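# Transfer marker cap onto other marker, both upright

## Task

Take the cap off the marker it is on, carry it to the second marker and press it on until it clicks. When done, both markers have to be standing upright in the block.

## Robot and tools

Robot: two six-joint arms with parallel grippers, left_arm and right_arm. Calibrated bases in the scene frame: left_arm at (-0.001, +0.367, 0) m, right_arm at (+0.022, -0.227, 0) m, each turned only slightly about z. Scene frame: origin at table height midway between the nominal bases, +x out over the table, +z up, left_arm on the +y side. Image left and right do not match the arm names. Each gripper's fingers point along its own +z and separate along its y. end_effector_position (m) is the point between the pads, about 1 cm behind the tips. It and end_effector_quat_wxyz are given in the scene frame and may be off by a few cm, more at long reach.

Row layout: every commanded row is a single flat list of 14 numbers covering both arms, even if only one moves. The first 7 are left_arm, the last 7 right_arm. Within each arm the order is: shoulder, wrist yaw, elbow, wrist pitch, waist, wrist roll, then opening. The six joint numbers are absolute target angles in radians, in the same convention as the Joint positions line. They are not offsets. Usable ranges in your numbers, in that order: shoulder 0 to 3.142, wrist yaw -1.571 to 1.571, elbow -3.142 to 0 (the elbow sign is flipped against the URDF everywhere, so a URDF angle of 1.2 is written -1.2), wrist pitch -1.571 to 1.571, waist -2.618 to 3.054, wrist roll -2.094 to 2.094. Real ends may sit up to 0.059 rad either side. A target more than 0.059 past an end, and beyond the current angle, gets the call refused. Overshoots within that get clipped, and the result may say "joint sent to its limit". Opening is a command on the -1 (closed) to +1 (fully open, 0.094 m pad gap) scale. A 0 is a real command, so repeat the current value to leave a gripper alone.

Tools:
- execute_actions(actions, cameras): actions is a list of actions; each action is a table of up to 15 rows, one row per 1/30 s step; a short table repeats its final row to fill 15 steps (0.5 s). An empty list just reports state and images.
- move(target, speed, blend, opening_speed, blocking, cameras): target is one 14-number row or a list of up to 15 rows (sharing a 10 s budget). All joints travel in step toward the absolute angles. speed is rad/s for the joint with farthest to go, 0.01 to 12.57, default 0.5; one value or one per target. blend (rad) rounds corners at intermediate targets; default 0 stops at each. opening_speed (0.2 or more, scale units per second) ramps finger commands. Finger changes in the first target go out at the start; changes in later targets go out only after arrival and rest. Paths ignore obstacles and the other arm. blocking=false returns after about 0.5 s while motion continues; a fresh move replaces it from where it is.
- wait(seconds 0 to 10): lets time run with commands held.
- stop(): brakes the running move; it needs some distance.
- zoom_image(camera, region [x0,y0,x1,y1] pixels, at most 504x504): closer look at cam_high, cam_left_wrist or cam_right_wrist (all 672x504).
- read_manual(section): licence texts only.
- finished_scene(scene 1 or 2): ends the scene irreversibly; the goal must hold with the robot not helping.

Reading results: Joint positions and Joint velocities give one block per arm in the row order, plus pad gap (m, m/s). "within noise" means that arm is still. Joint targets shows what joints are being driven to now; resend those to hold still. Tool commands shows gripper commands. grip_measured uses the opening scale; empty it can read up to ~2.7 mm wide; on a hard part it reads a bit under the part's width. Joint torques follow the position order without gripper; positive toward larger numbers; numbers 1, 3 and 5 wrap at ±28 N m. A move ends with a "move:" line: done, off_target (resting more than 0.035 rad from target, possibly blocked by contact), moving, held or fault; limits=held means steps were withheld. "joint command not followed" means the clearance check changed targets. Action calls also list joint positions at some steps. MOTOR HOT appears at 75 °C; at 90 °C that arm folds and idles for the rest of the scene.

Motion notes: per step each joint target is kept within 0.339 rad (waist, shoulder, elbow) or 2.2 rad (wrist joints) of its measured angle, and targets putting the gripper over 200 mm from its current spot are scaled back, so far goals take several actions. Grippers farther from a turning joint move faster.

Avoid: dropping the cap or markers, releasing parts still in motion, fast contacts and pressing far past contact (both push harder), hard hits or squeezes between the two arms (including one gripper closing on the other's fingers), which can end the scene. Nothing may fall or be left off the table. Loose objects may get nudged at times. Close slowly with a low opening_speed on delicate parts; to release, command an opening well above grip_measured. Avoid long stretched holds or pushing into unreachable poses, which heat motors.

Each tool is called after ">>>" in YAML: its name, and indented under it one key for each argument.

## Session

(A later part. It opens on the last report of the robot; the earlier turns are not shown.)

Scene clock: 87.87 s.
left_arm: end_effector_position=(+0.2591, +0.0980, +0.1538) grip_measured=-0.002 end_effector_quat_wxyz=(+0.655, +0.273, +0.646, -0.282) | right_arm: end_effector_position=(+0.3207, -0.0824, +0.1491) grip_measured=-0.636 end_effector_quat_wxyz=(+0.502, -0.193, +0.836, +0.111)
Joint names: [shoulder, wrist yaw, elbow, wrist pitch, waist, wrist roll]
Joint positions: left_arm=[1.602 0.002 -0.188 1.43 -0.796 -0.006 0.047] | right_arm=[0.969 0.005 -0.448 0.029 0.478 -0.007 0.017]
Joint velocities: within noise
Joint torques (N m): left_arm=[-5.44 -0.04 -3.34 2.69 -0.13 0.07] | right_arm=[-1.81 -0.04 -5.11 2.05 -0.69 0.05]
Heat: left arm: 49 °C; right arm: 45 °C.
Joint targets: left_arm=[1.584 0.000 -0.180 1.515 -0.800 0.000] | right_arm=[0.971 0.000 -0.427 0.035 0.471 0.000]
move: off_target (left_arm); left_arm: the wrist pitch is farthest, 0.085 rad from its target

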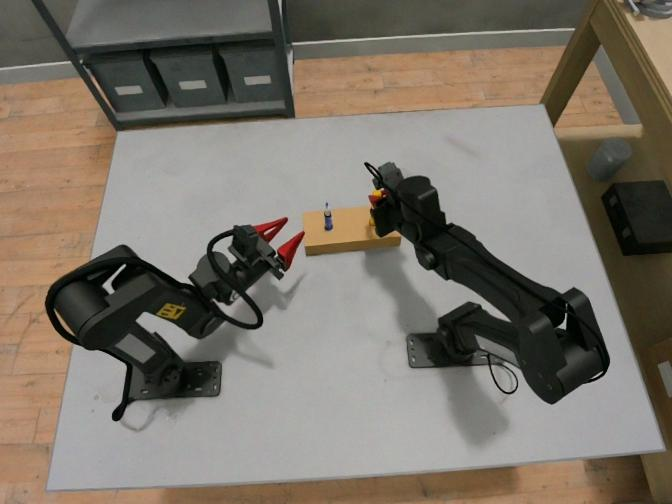

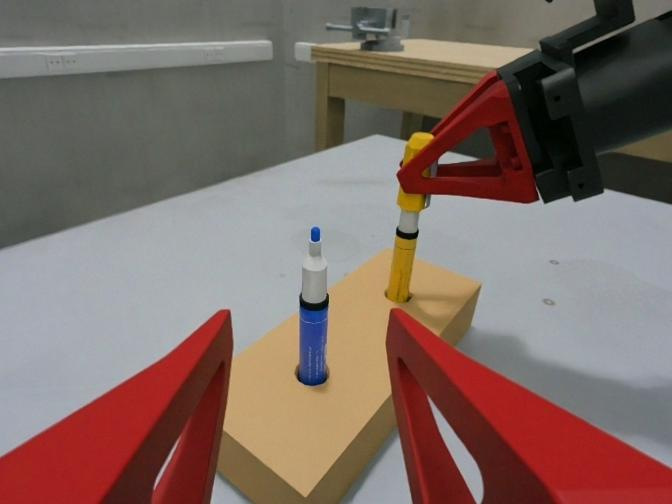

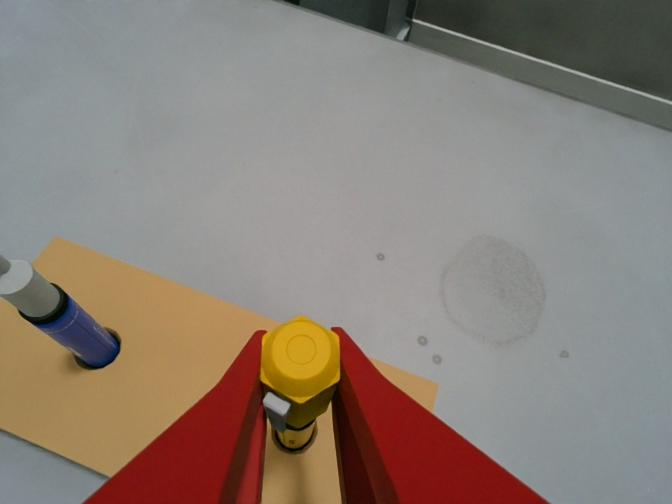

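>>> zoom_image:
  camera: "cam_left_wrist"
  region: [360, 120, 460, 320]

>>> zoom_image:
  camera: "cam_right_wrist"
  region: [230, 300, 370, 480]

Scaled by 2.520.

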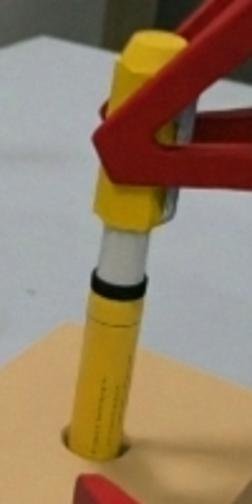

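Scaled by 2.800.

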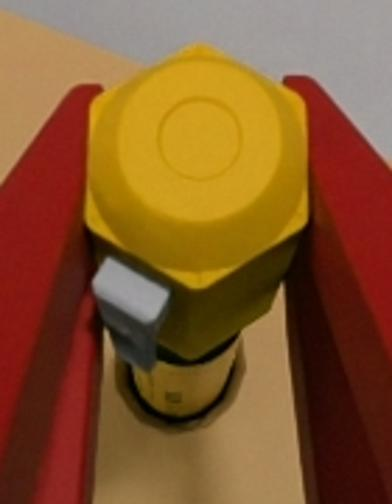

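>>> move:
  target: [1.584, 0.0, -0.18, 1.515, -0.80, 0.0, 0.0, 0.996, 0.0, -0.380, 0.104, 0.471, 0.0, -0.92]
  speed: 0.2

Scene clock: 89.17 s.
left_arm: end_effector_position=(+0.2591, +0.0980, +0.1538) grip_measured=-0.002 end_effector_quat_wxyz=(+0.655, +0.273, +0.646, -0.282) | right_arm: end_effector_position=(+0.3216, -0.0820, +0.1392) grip_measured=-0.636 end_effector_quat_wxyz=(+0.507, -0.193, +0.833, +0.112)
Joint names: [shoulder, wrist yaw, elbow, wrist pitch, waist, wrist roll]
Joint positions: left_arm=[1.602 0.002 -0.188 1.43 -0.796 -0.006 0.047] | right_arm=[0.99 0.005 -0.404 0.107 0.478 -0.007 0.017]
Joint velocities: within noise
Joint torques (N m): left_arm=[-5.44 -0.04 -3.32 2.7 -0.21 0.07] | right_arm=[-1.63 -0.03 -4.75 1.95 -0.69 0.05]
Heat: left arm: 49 °C; right arm: 45 °C.
Joint targets: left_arm=[1.584 0.000 -0.180 1.515 -0.800 0.000] | right_arm=[0.996 0.000 -0.380 0.104 0.471 0.000]
move: off_target (left_arm); left_arm: the wrist pitch is farthest, 0.085 rad from its target

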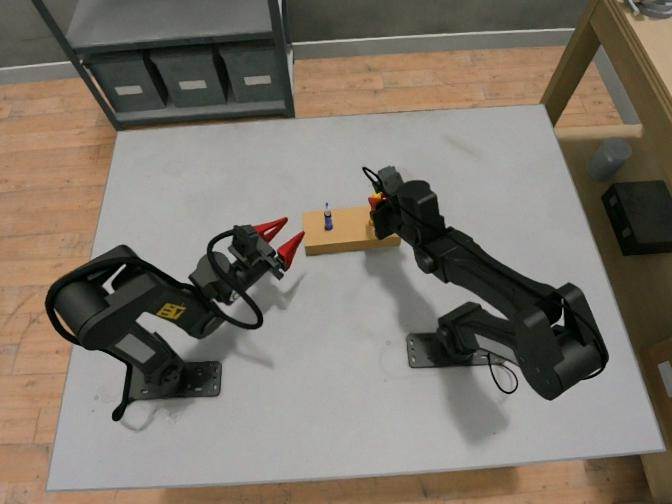

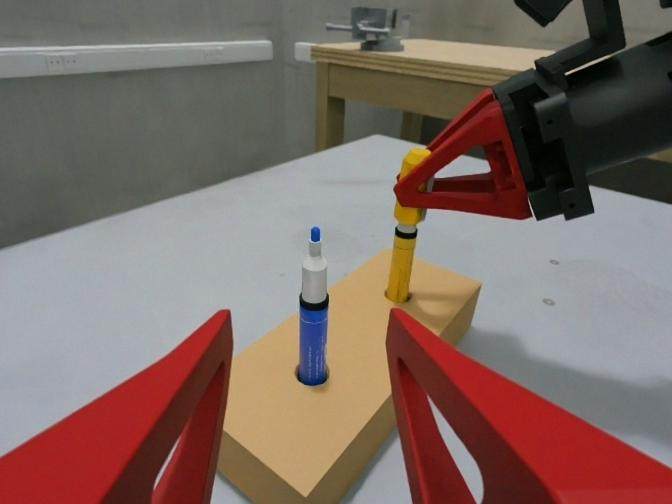

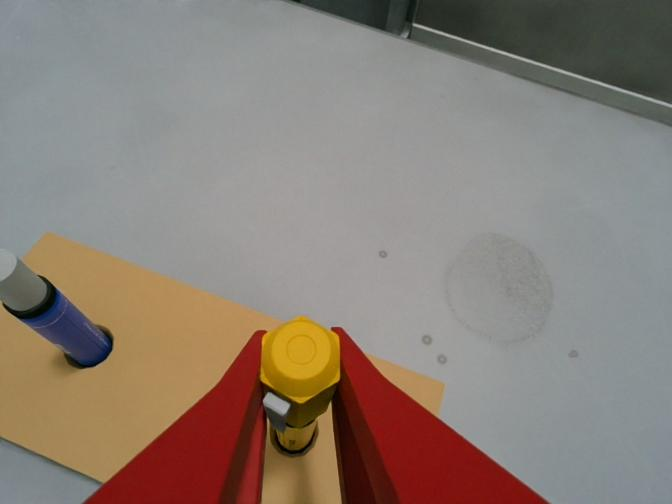

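>>> zoom_image:
  camera: "cam_left_wrist"
  region: [360, 130, 460, 320]

>>> zoom_image:
  camera: "cam_left_wrist"
  region: [380, 190, 440, 250]

Scaled by 2.653.

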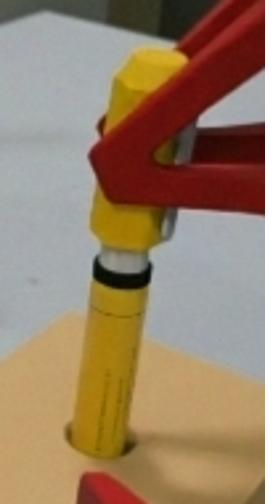

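Scaled by 8.400.

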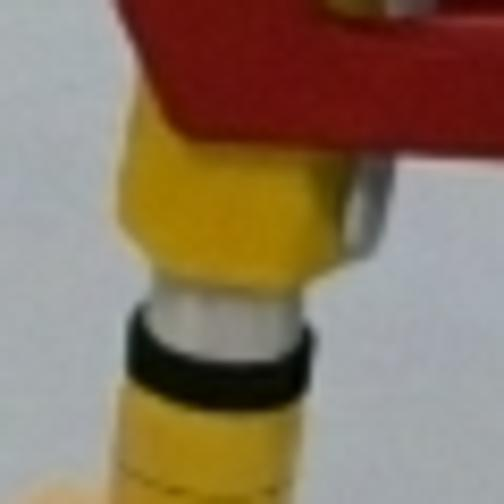

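>>> move:
  target:
    - [1.584, 0.0, -0.18, 1.515, -0.80, 0.0, 0.0, 1.018, 0.0, -0.345, 0.060, 0.471, 0.0, -0.92]
    - [1.584, 0.0, -0.18, 1.515, -0.80, 0.0, 0.0, 1.040, 0.0, -0.318, -0.120, 0.471, 0.0, -0.92]
  speed: 0.15
  blend: [0.02, 0]

Scene clock: 91.37 s.
left_arm: end_effector_position=(+0.2591, +0.0980, +0.1538) grip_measured=-0.002 end_effector_quat_wxyz=(+0.655, +0.273, +0.646, -0.282) | right_arm: end_effector_position=(+0.3179, -0.0835, +0.1257) grip_measured=-0.636 end_effector_quat_wxyz=(+0.495, -0.195, +0.840, +0.110)
Joint names: [shoulder, wrist yaw, elbow, wrist pitch, waist, wrist roll]
Joint positions: left_arm=[1.602 0.002 -0.188 1.43 -0.796 -0.006 0.047] | right_arm=[1.003 0.003 -0.379 0.116 0.478 -0.007 0.017]
Joint velocities: within noise
Joint torques (N m): left_arm=[-5.39 -0.03 -3.4 2.69 -0.2 0.07] | right_arm=[0.81 -0.02 -1.85 -0.37 -0.69 0.05]
Heat: left arm: 50 °C; right arm: 44 °C.
Joint targets: left_arm=[1.584 0.000 -0.180 1.515 -0.800 0.000] | right_arm=[1.040 0.000 -0.318 -0.120 0.471 0.000]
move: off_target (left_arm, right_arm); left_arm: the wrist pitch is farthest, 0.085 rad from its target; right_arm: the wrist pitch is farthest, 0.236 rad from its target

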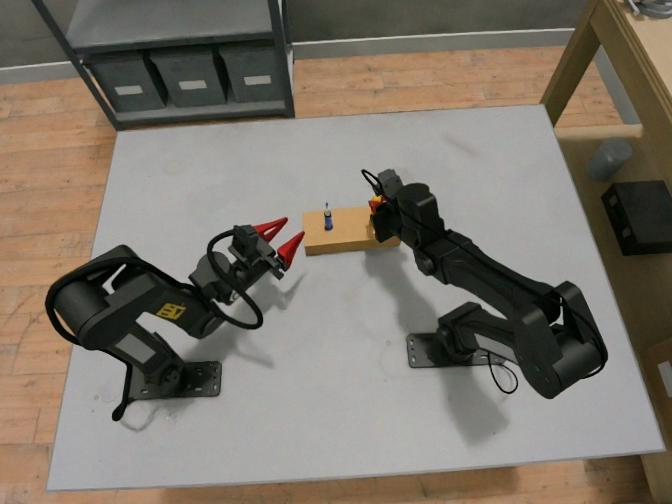

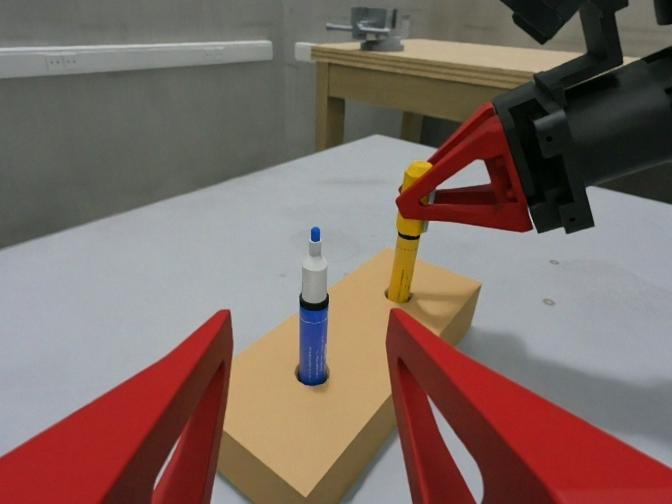

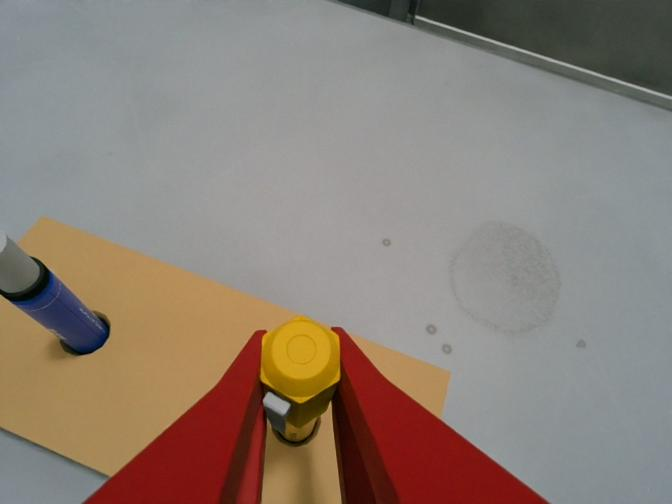

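>>> zoom_image:
  camera: "cam_left_wrist"
  region: [380, 190, 440, 250]

>>> zoom_image:
  camera: "cam_left_wrist"
  region: [360, 130, 460, 320]

>>> zoom_image:
  camera: "cam_right_wrist"
  region: [230, 300, 370, 480]

Scaled by 8.400.

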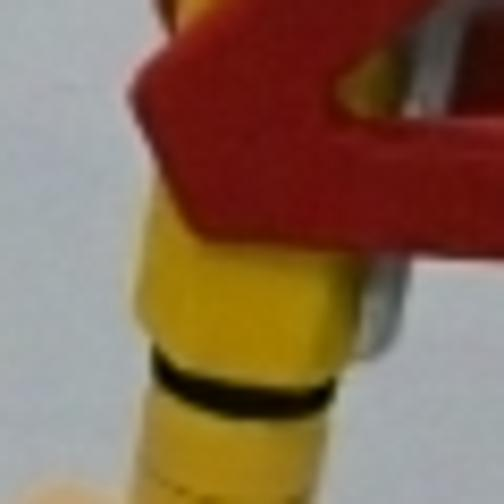

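Scaled by 2.653.

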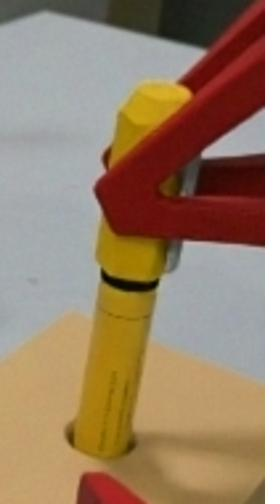

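Scaled by 2.800.

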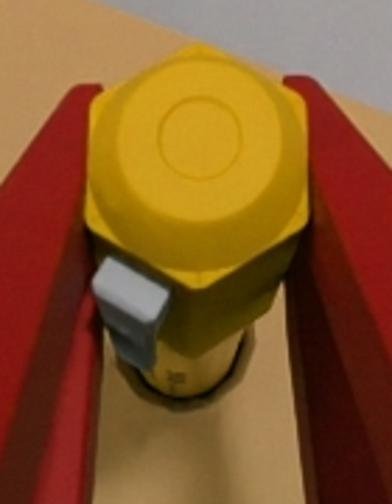

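>>> move:
  target: [1.584, 0.0, -0.18, 1.515, -0.80, 0.0, 0.0, 1.070, 0.0, -0.272, -0.270, 0.471, 0.0, -0.92]
  speed: 0.15

Scene clock: 93.30 s.
left_arm: end_effector_position=(+0.2591, +0.0980, +0.1538) grip_measured=-0.002 end_effector_quat_wxyz=(+0.655, +0.273, +0.646, -0.282) | right_arm: end_effector_position=(+0.3159, -0.0843, +0.1211) grip_measured=-0.636 end_effector_quat_wxyz=(+0.490, -0.195, +0.842, +0.109)
Joint names: [shoulder, wrist yaw, elbow, wrist pitch, waist, wrist roll]
Joint positions: left_arm=[1.602 0.002 -0.188 1.43 -0.796 -0.006 0.047] | right_arm=[1.003 0.003 -0.368 0.117 0.478 -0.007 0.017]
Joint velocities: within noise
Joint torques (N m): left_arm=[-5.41 -0.03 -3.36 2.69 -0.17 0.07] | right_arm=[3.37 -0.01 0.99 -1.94 -0.68 0.05]
Heat: left arm: 50 °C; right arm: 44 °C.
Joint targets: left_arm=[1.584 0.000 -0.180 1.515 -0.800 0.000] | right_arm=[1.070 0.000 -0.272 -0.270 0.471 0.000]
move: off_target (left_arm, right_arm); left_arm: the wrist pitch is farthest, 0.085 rad from its target; right_arm: the wrist pitch is farthest, 0.387 rad from its target

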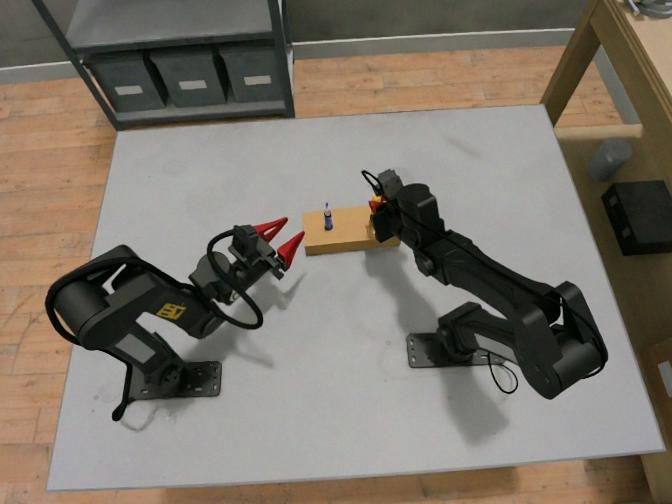

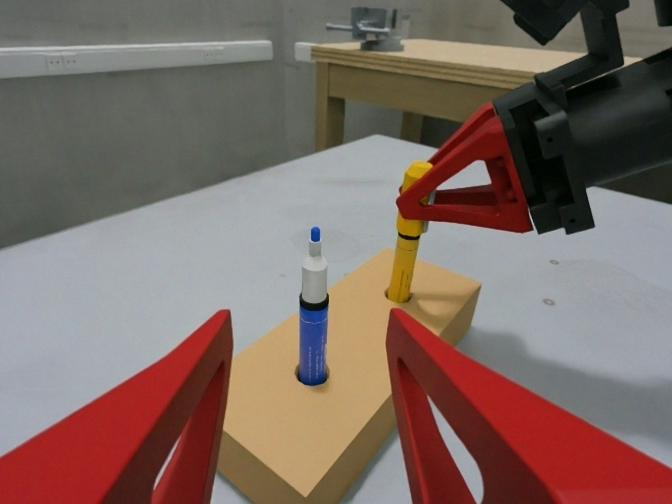

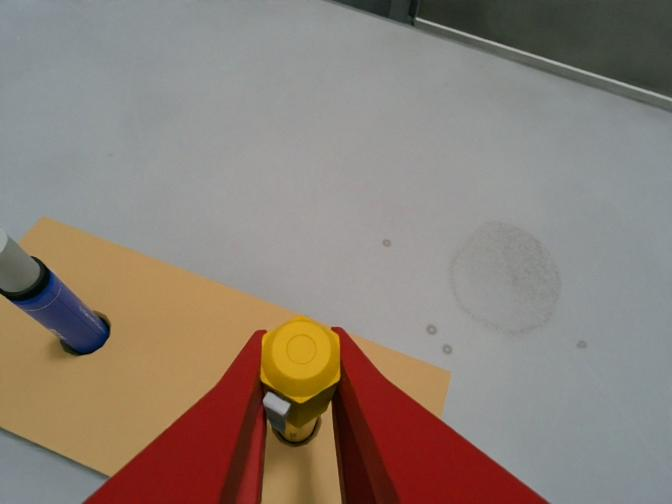

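>>> move:
  target: [1.584, 0.0, -0.18, 1.515, -0.80, 0.0, 0.0, 0.970, 0.0, -0.446, 0.060, 0.471, 0.0, -0.92]
  speed: 0.3

Scene clock: 95.17 s.
left_arm: end_effector_position=(+0.2591, +0.0980, +0.1538) grip_measured=-0.002 end_effector_quat_wxyz=(+0.655, +0.273, +0.646, -0.282) | right_arm: end_effector_position=(+0.3196, -0.0826, +0.1376) grip_measured=-0.636 end_effector_quat_wxyz=(+0.498, -0.194, +0.838, +0.111)
Joint names: [shoulder, wrist yaw, elbow, wrist pitch, waist, wrist roll]
Joint positions: left_arm=[1.602 0.002 -0.188 1.43 -0.796 -0.006 0.047] | right_arm=[0.986 0.003 -0.415 0.071 0.478 -0.007 0.017]
Joint velocities: within noise
Joint torques (N m): left_arm=[-5.46 -0.04 -3.37 2.68 -0.17 0.07] | right_arm=[-3.4 -0.01 -9.28 1.87 -0.69 0.05]
Heat: left arm: 51 °C; right arm: 44 °C.
Joint targets: left_arm=[1.584 0.000 -0.180 1.515 -0.800 0.000] | right_arm=[0.970 0.000 -0.446 0.060 0.471 0.000]
move: off_target (left_arm); left_arm: the wrist pitch is farthest, 0.085 rad from its target

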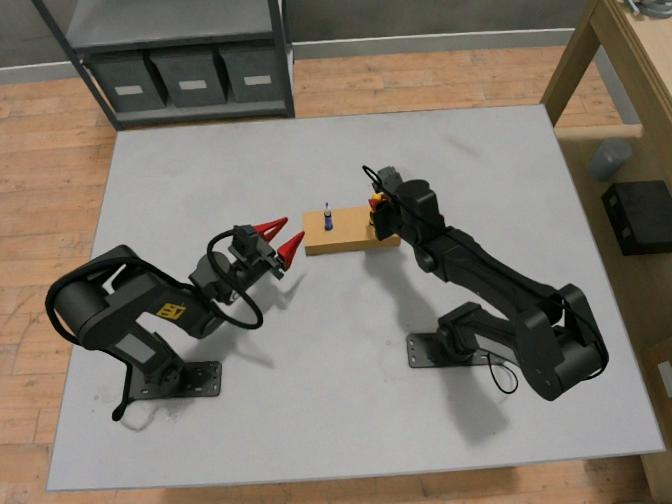

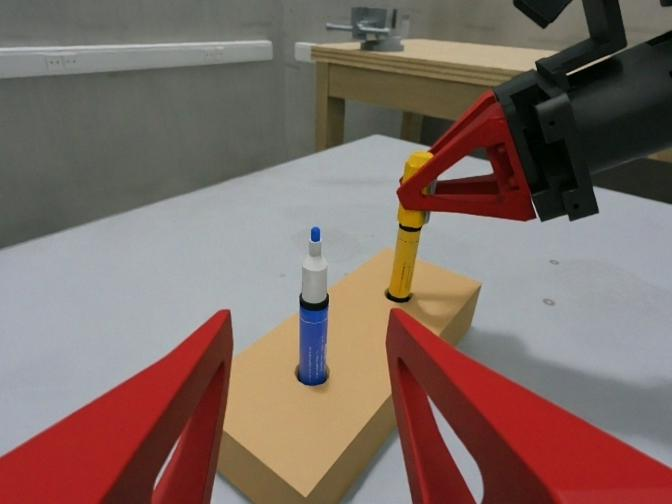

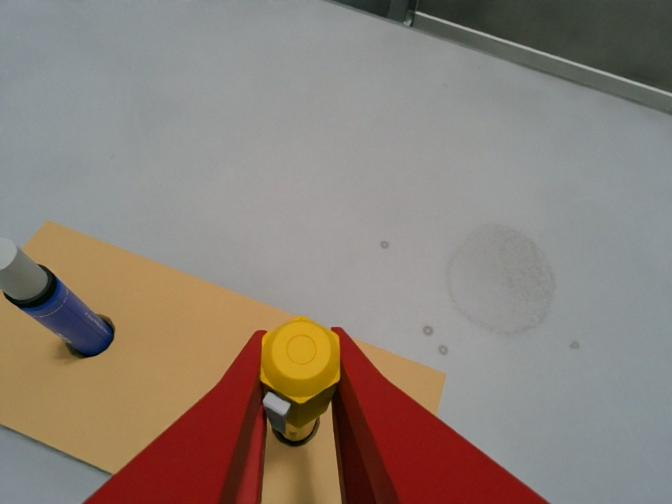

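>>> zoom_image:
  camera: "cam_left_wrist"
  region: [360, 130, 460, 320]

>>> zoom_image:
  camera: "cam_left_wrist"
  region: [380, 190, 440, 250]

>>> zoom_image:
  camera: "cam_left_wrist"
  region: [370, 260, 430, 320]

Scaled by 2.653.

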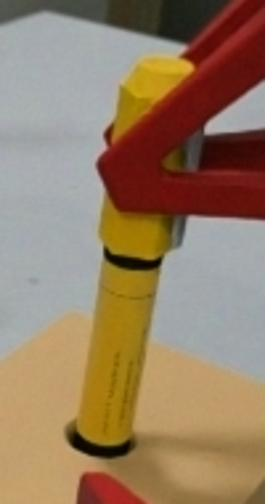

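Scaled by 8.400.

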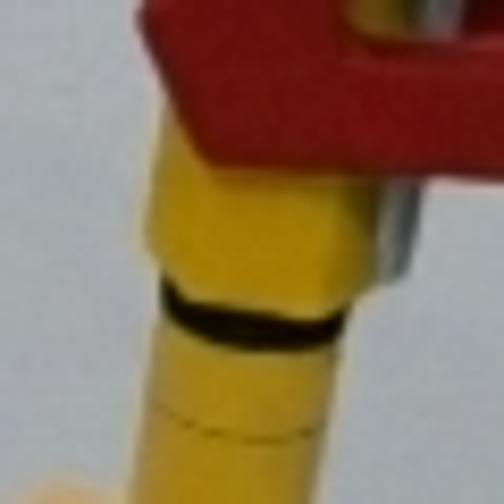

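Scaled by 8.400.

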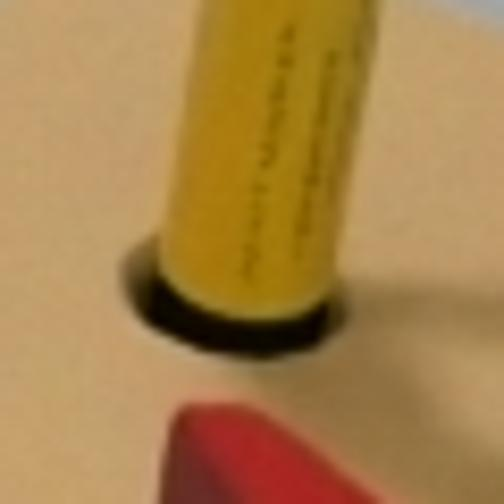

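>>> move:
  target:
    - [1.584, 0.0, -0.18, 1.515, -0.80, 0.0, 0.0, 1.009, 0.0, -0.3626, 0.1375, 0.471, 0.0, -0.92]
    - [1.584, 0.0, -0.18, 1.515, -0.80, 0.0, 0.0, 1.009, 0.0, -0.3626, 0.1375, 0.471, 0.0, -0.15]
  speed: 0.2
  opening_speed: 0.7

Scene clock: 98.30 s.
left_arm: end_effector_position=(+0.2591, +0.0980, +0.1538) grip_measured=-0.002 end_effector_quat_wxyz=(+0.655, +0.273, +0.646, -0.282) | right_arm: end_effector_position=(+0.3208, -0.0820, +0.1316) grip_measured=-0.152 end_effector_quat_wxyz=(+0.503, -0.193, +0.835, +0.112)
Joint names: [shoulder, wrist yaw, elbow, wrist pitch, waist, wrist roll]
Joint positions: left_arm=[1.602 0.002 -0.188 1.43 -0.796 -0.006 0.047] | right_arm=[1.005 0.003 -0.385 0.133 0.478 -0.007 0.04]
Joint velocities: within noise
Joint torques (N m): left_arm=[-5.49 -0.05 -3.32 2.69 -0.25 0.07] | right_arm=[-1.78 -0.01 -4.85 2.04 -0.68 0.05]
Heat: left arm: 51 °C; right arm: 44 °C.
Joint targets: left_arm=[1.584 0.000 -0.180 1.515 -0.800 0.000] | right_arm=[1.009 0.000 -0.362 0.137 0.471 0.000]
move: off_target (left_arm); left_arm: the wrist pitch is farthest, 0.085 rad from its target

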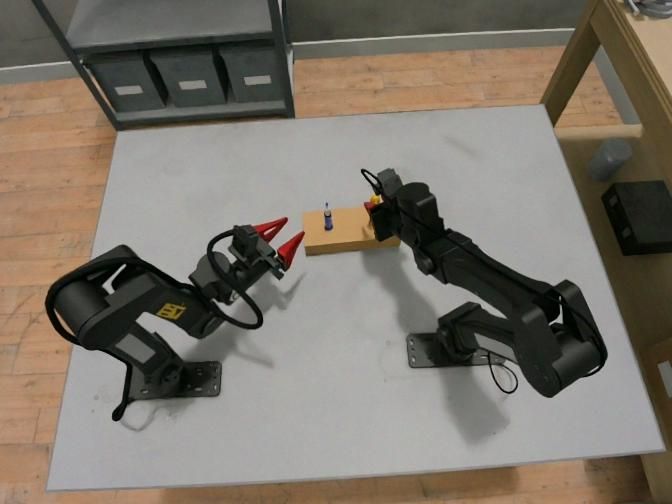

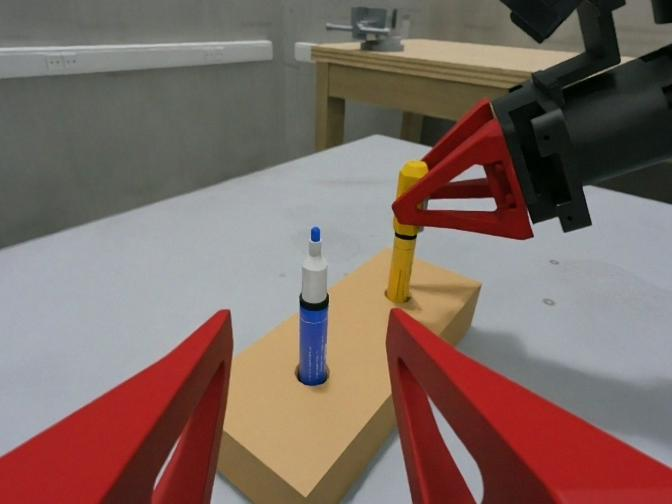

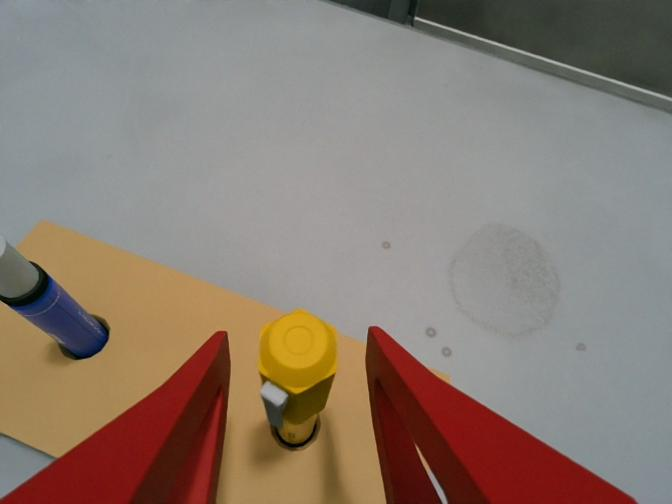

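>>> move:
  target: [1.584, 0.0, -0.18, 1.515, -0.80, 0.0, 0.0, 0.70, 0.0, -0.60, -0.50, 0.471, 0.0, -0.15]
  speed: 0.6

>>> zoom_image:
  camera: "cam_left_wrist"
  region: [280, 130, 460, 400]

>>> zoom_image:
  camera: "cam_right_wrist"
  region: [100, 120, 460, 400]

Scene clock: 100.40 s.
left_arm: end_effector_position=(+0.2591, +0.0980, +0.1538) grip_measured=-0.002 end_effector_quat_wxyz=(+0.655, +0.273, +0.646, -0.282) | right_arm: end_effector_position=(+0.2667, -0.1082, +0.1713) grip_measured=-0.152 end_effector_quat_wxyz=(+0.445, -0.201, +0.867, +0.099)
Joint names: [shoulder, wrist yaw, elbow, wrist pitch, waist, wrist roll]
Joint positions: left_arm=[1.602 0.002 -0.188 1.43 -0.796 -0.006 0.047] | right_arm=[0.709 0.003 -0.572 -0.487 0.478 -0.007 0.04]
Joint velocities: within noise
Joint torques (N m): left_arm=[-5.42 -0.02 -3.41 2.68 -0.16 0.07] | right_arm=[-0.75 -0.01 -9.17 1.76 -0.69 0.05]
Heat: left arm: 52 °C; right arm: 44 °C.
Joint targets: left_arm=[1.584 0.000 -0.180 1.515 -0.800 0.000] | right_arm=[0.700 0.000 -0.600 -0.500 0.471 0.000]
move: off_target (left_arm); left_arm: the wrist pitch is farthest, 0.085 rad from its target

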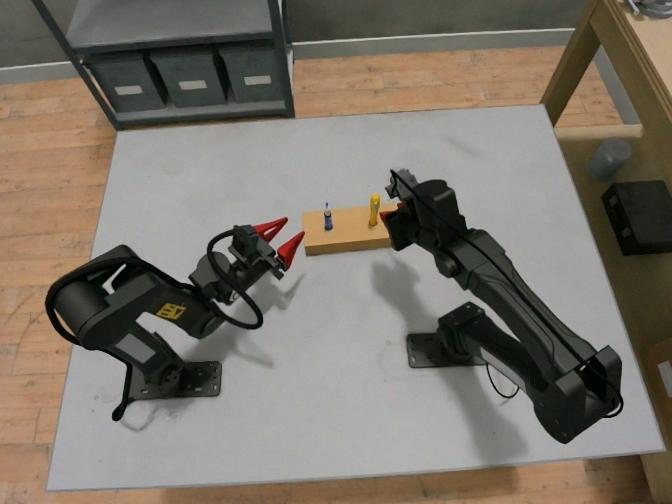

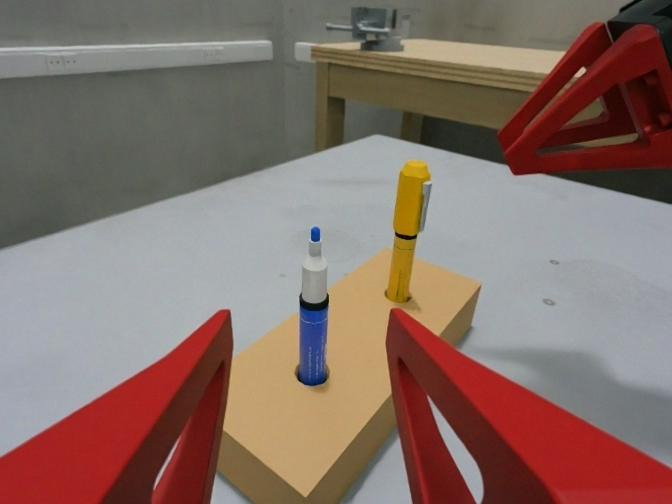

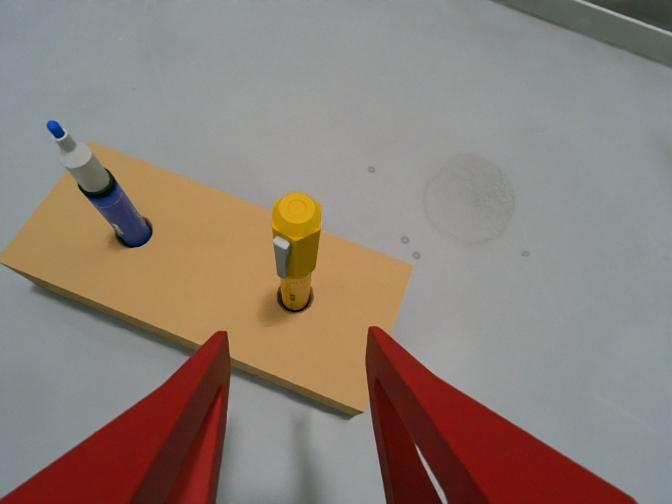

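Scaled by 1.867.

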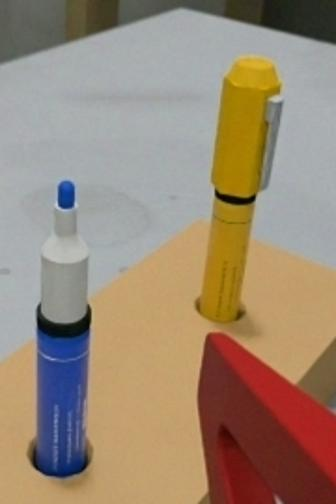

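Scaled by 1.400.

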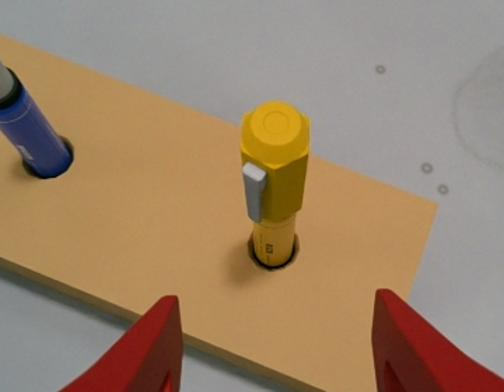

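>>> zoom_image:
  camera: "cam_left_wrist"
  region: [375, 150, 445, 310]

>>> zoom_image:
  camera: "cam_left_wrist"
  region: [380, 200, 430, 250]

>>> zoom_image:
  camera: "cam_right_wrist"
  region: [250, 180, 350, 320]

Scaled by 3.150.

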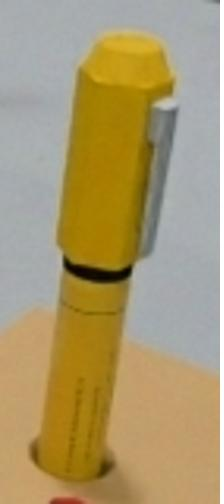

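Scaled by 10.080.

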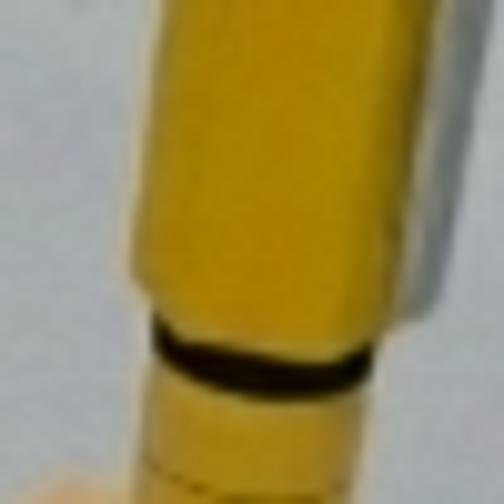

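Scaled by 3.600.

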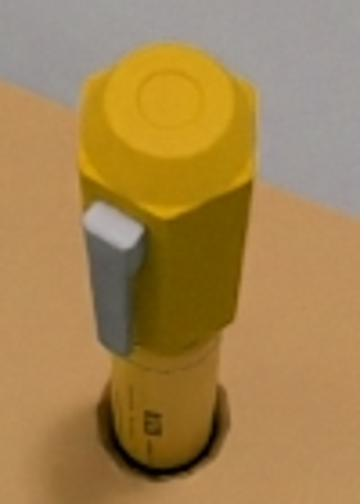

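>>> finished_scene:
  scene: 1

The scene is finished: the task was done.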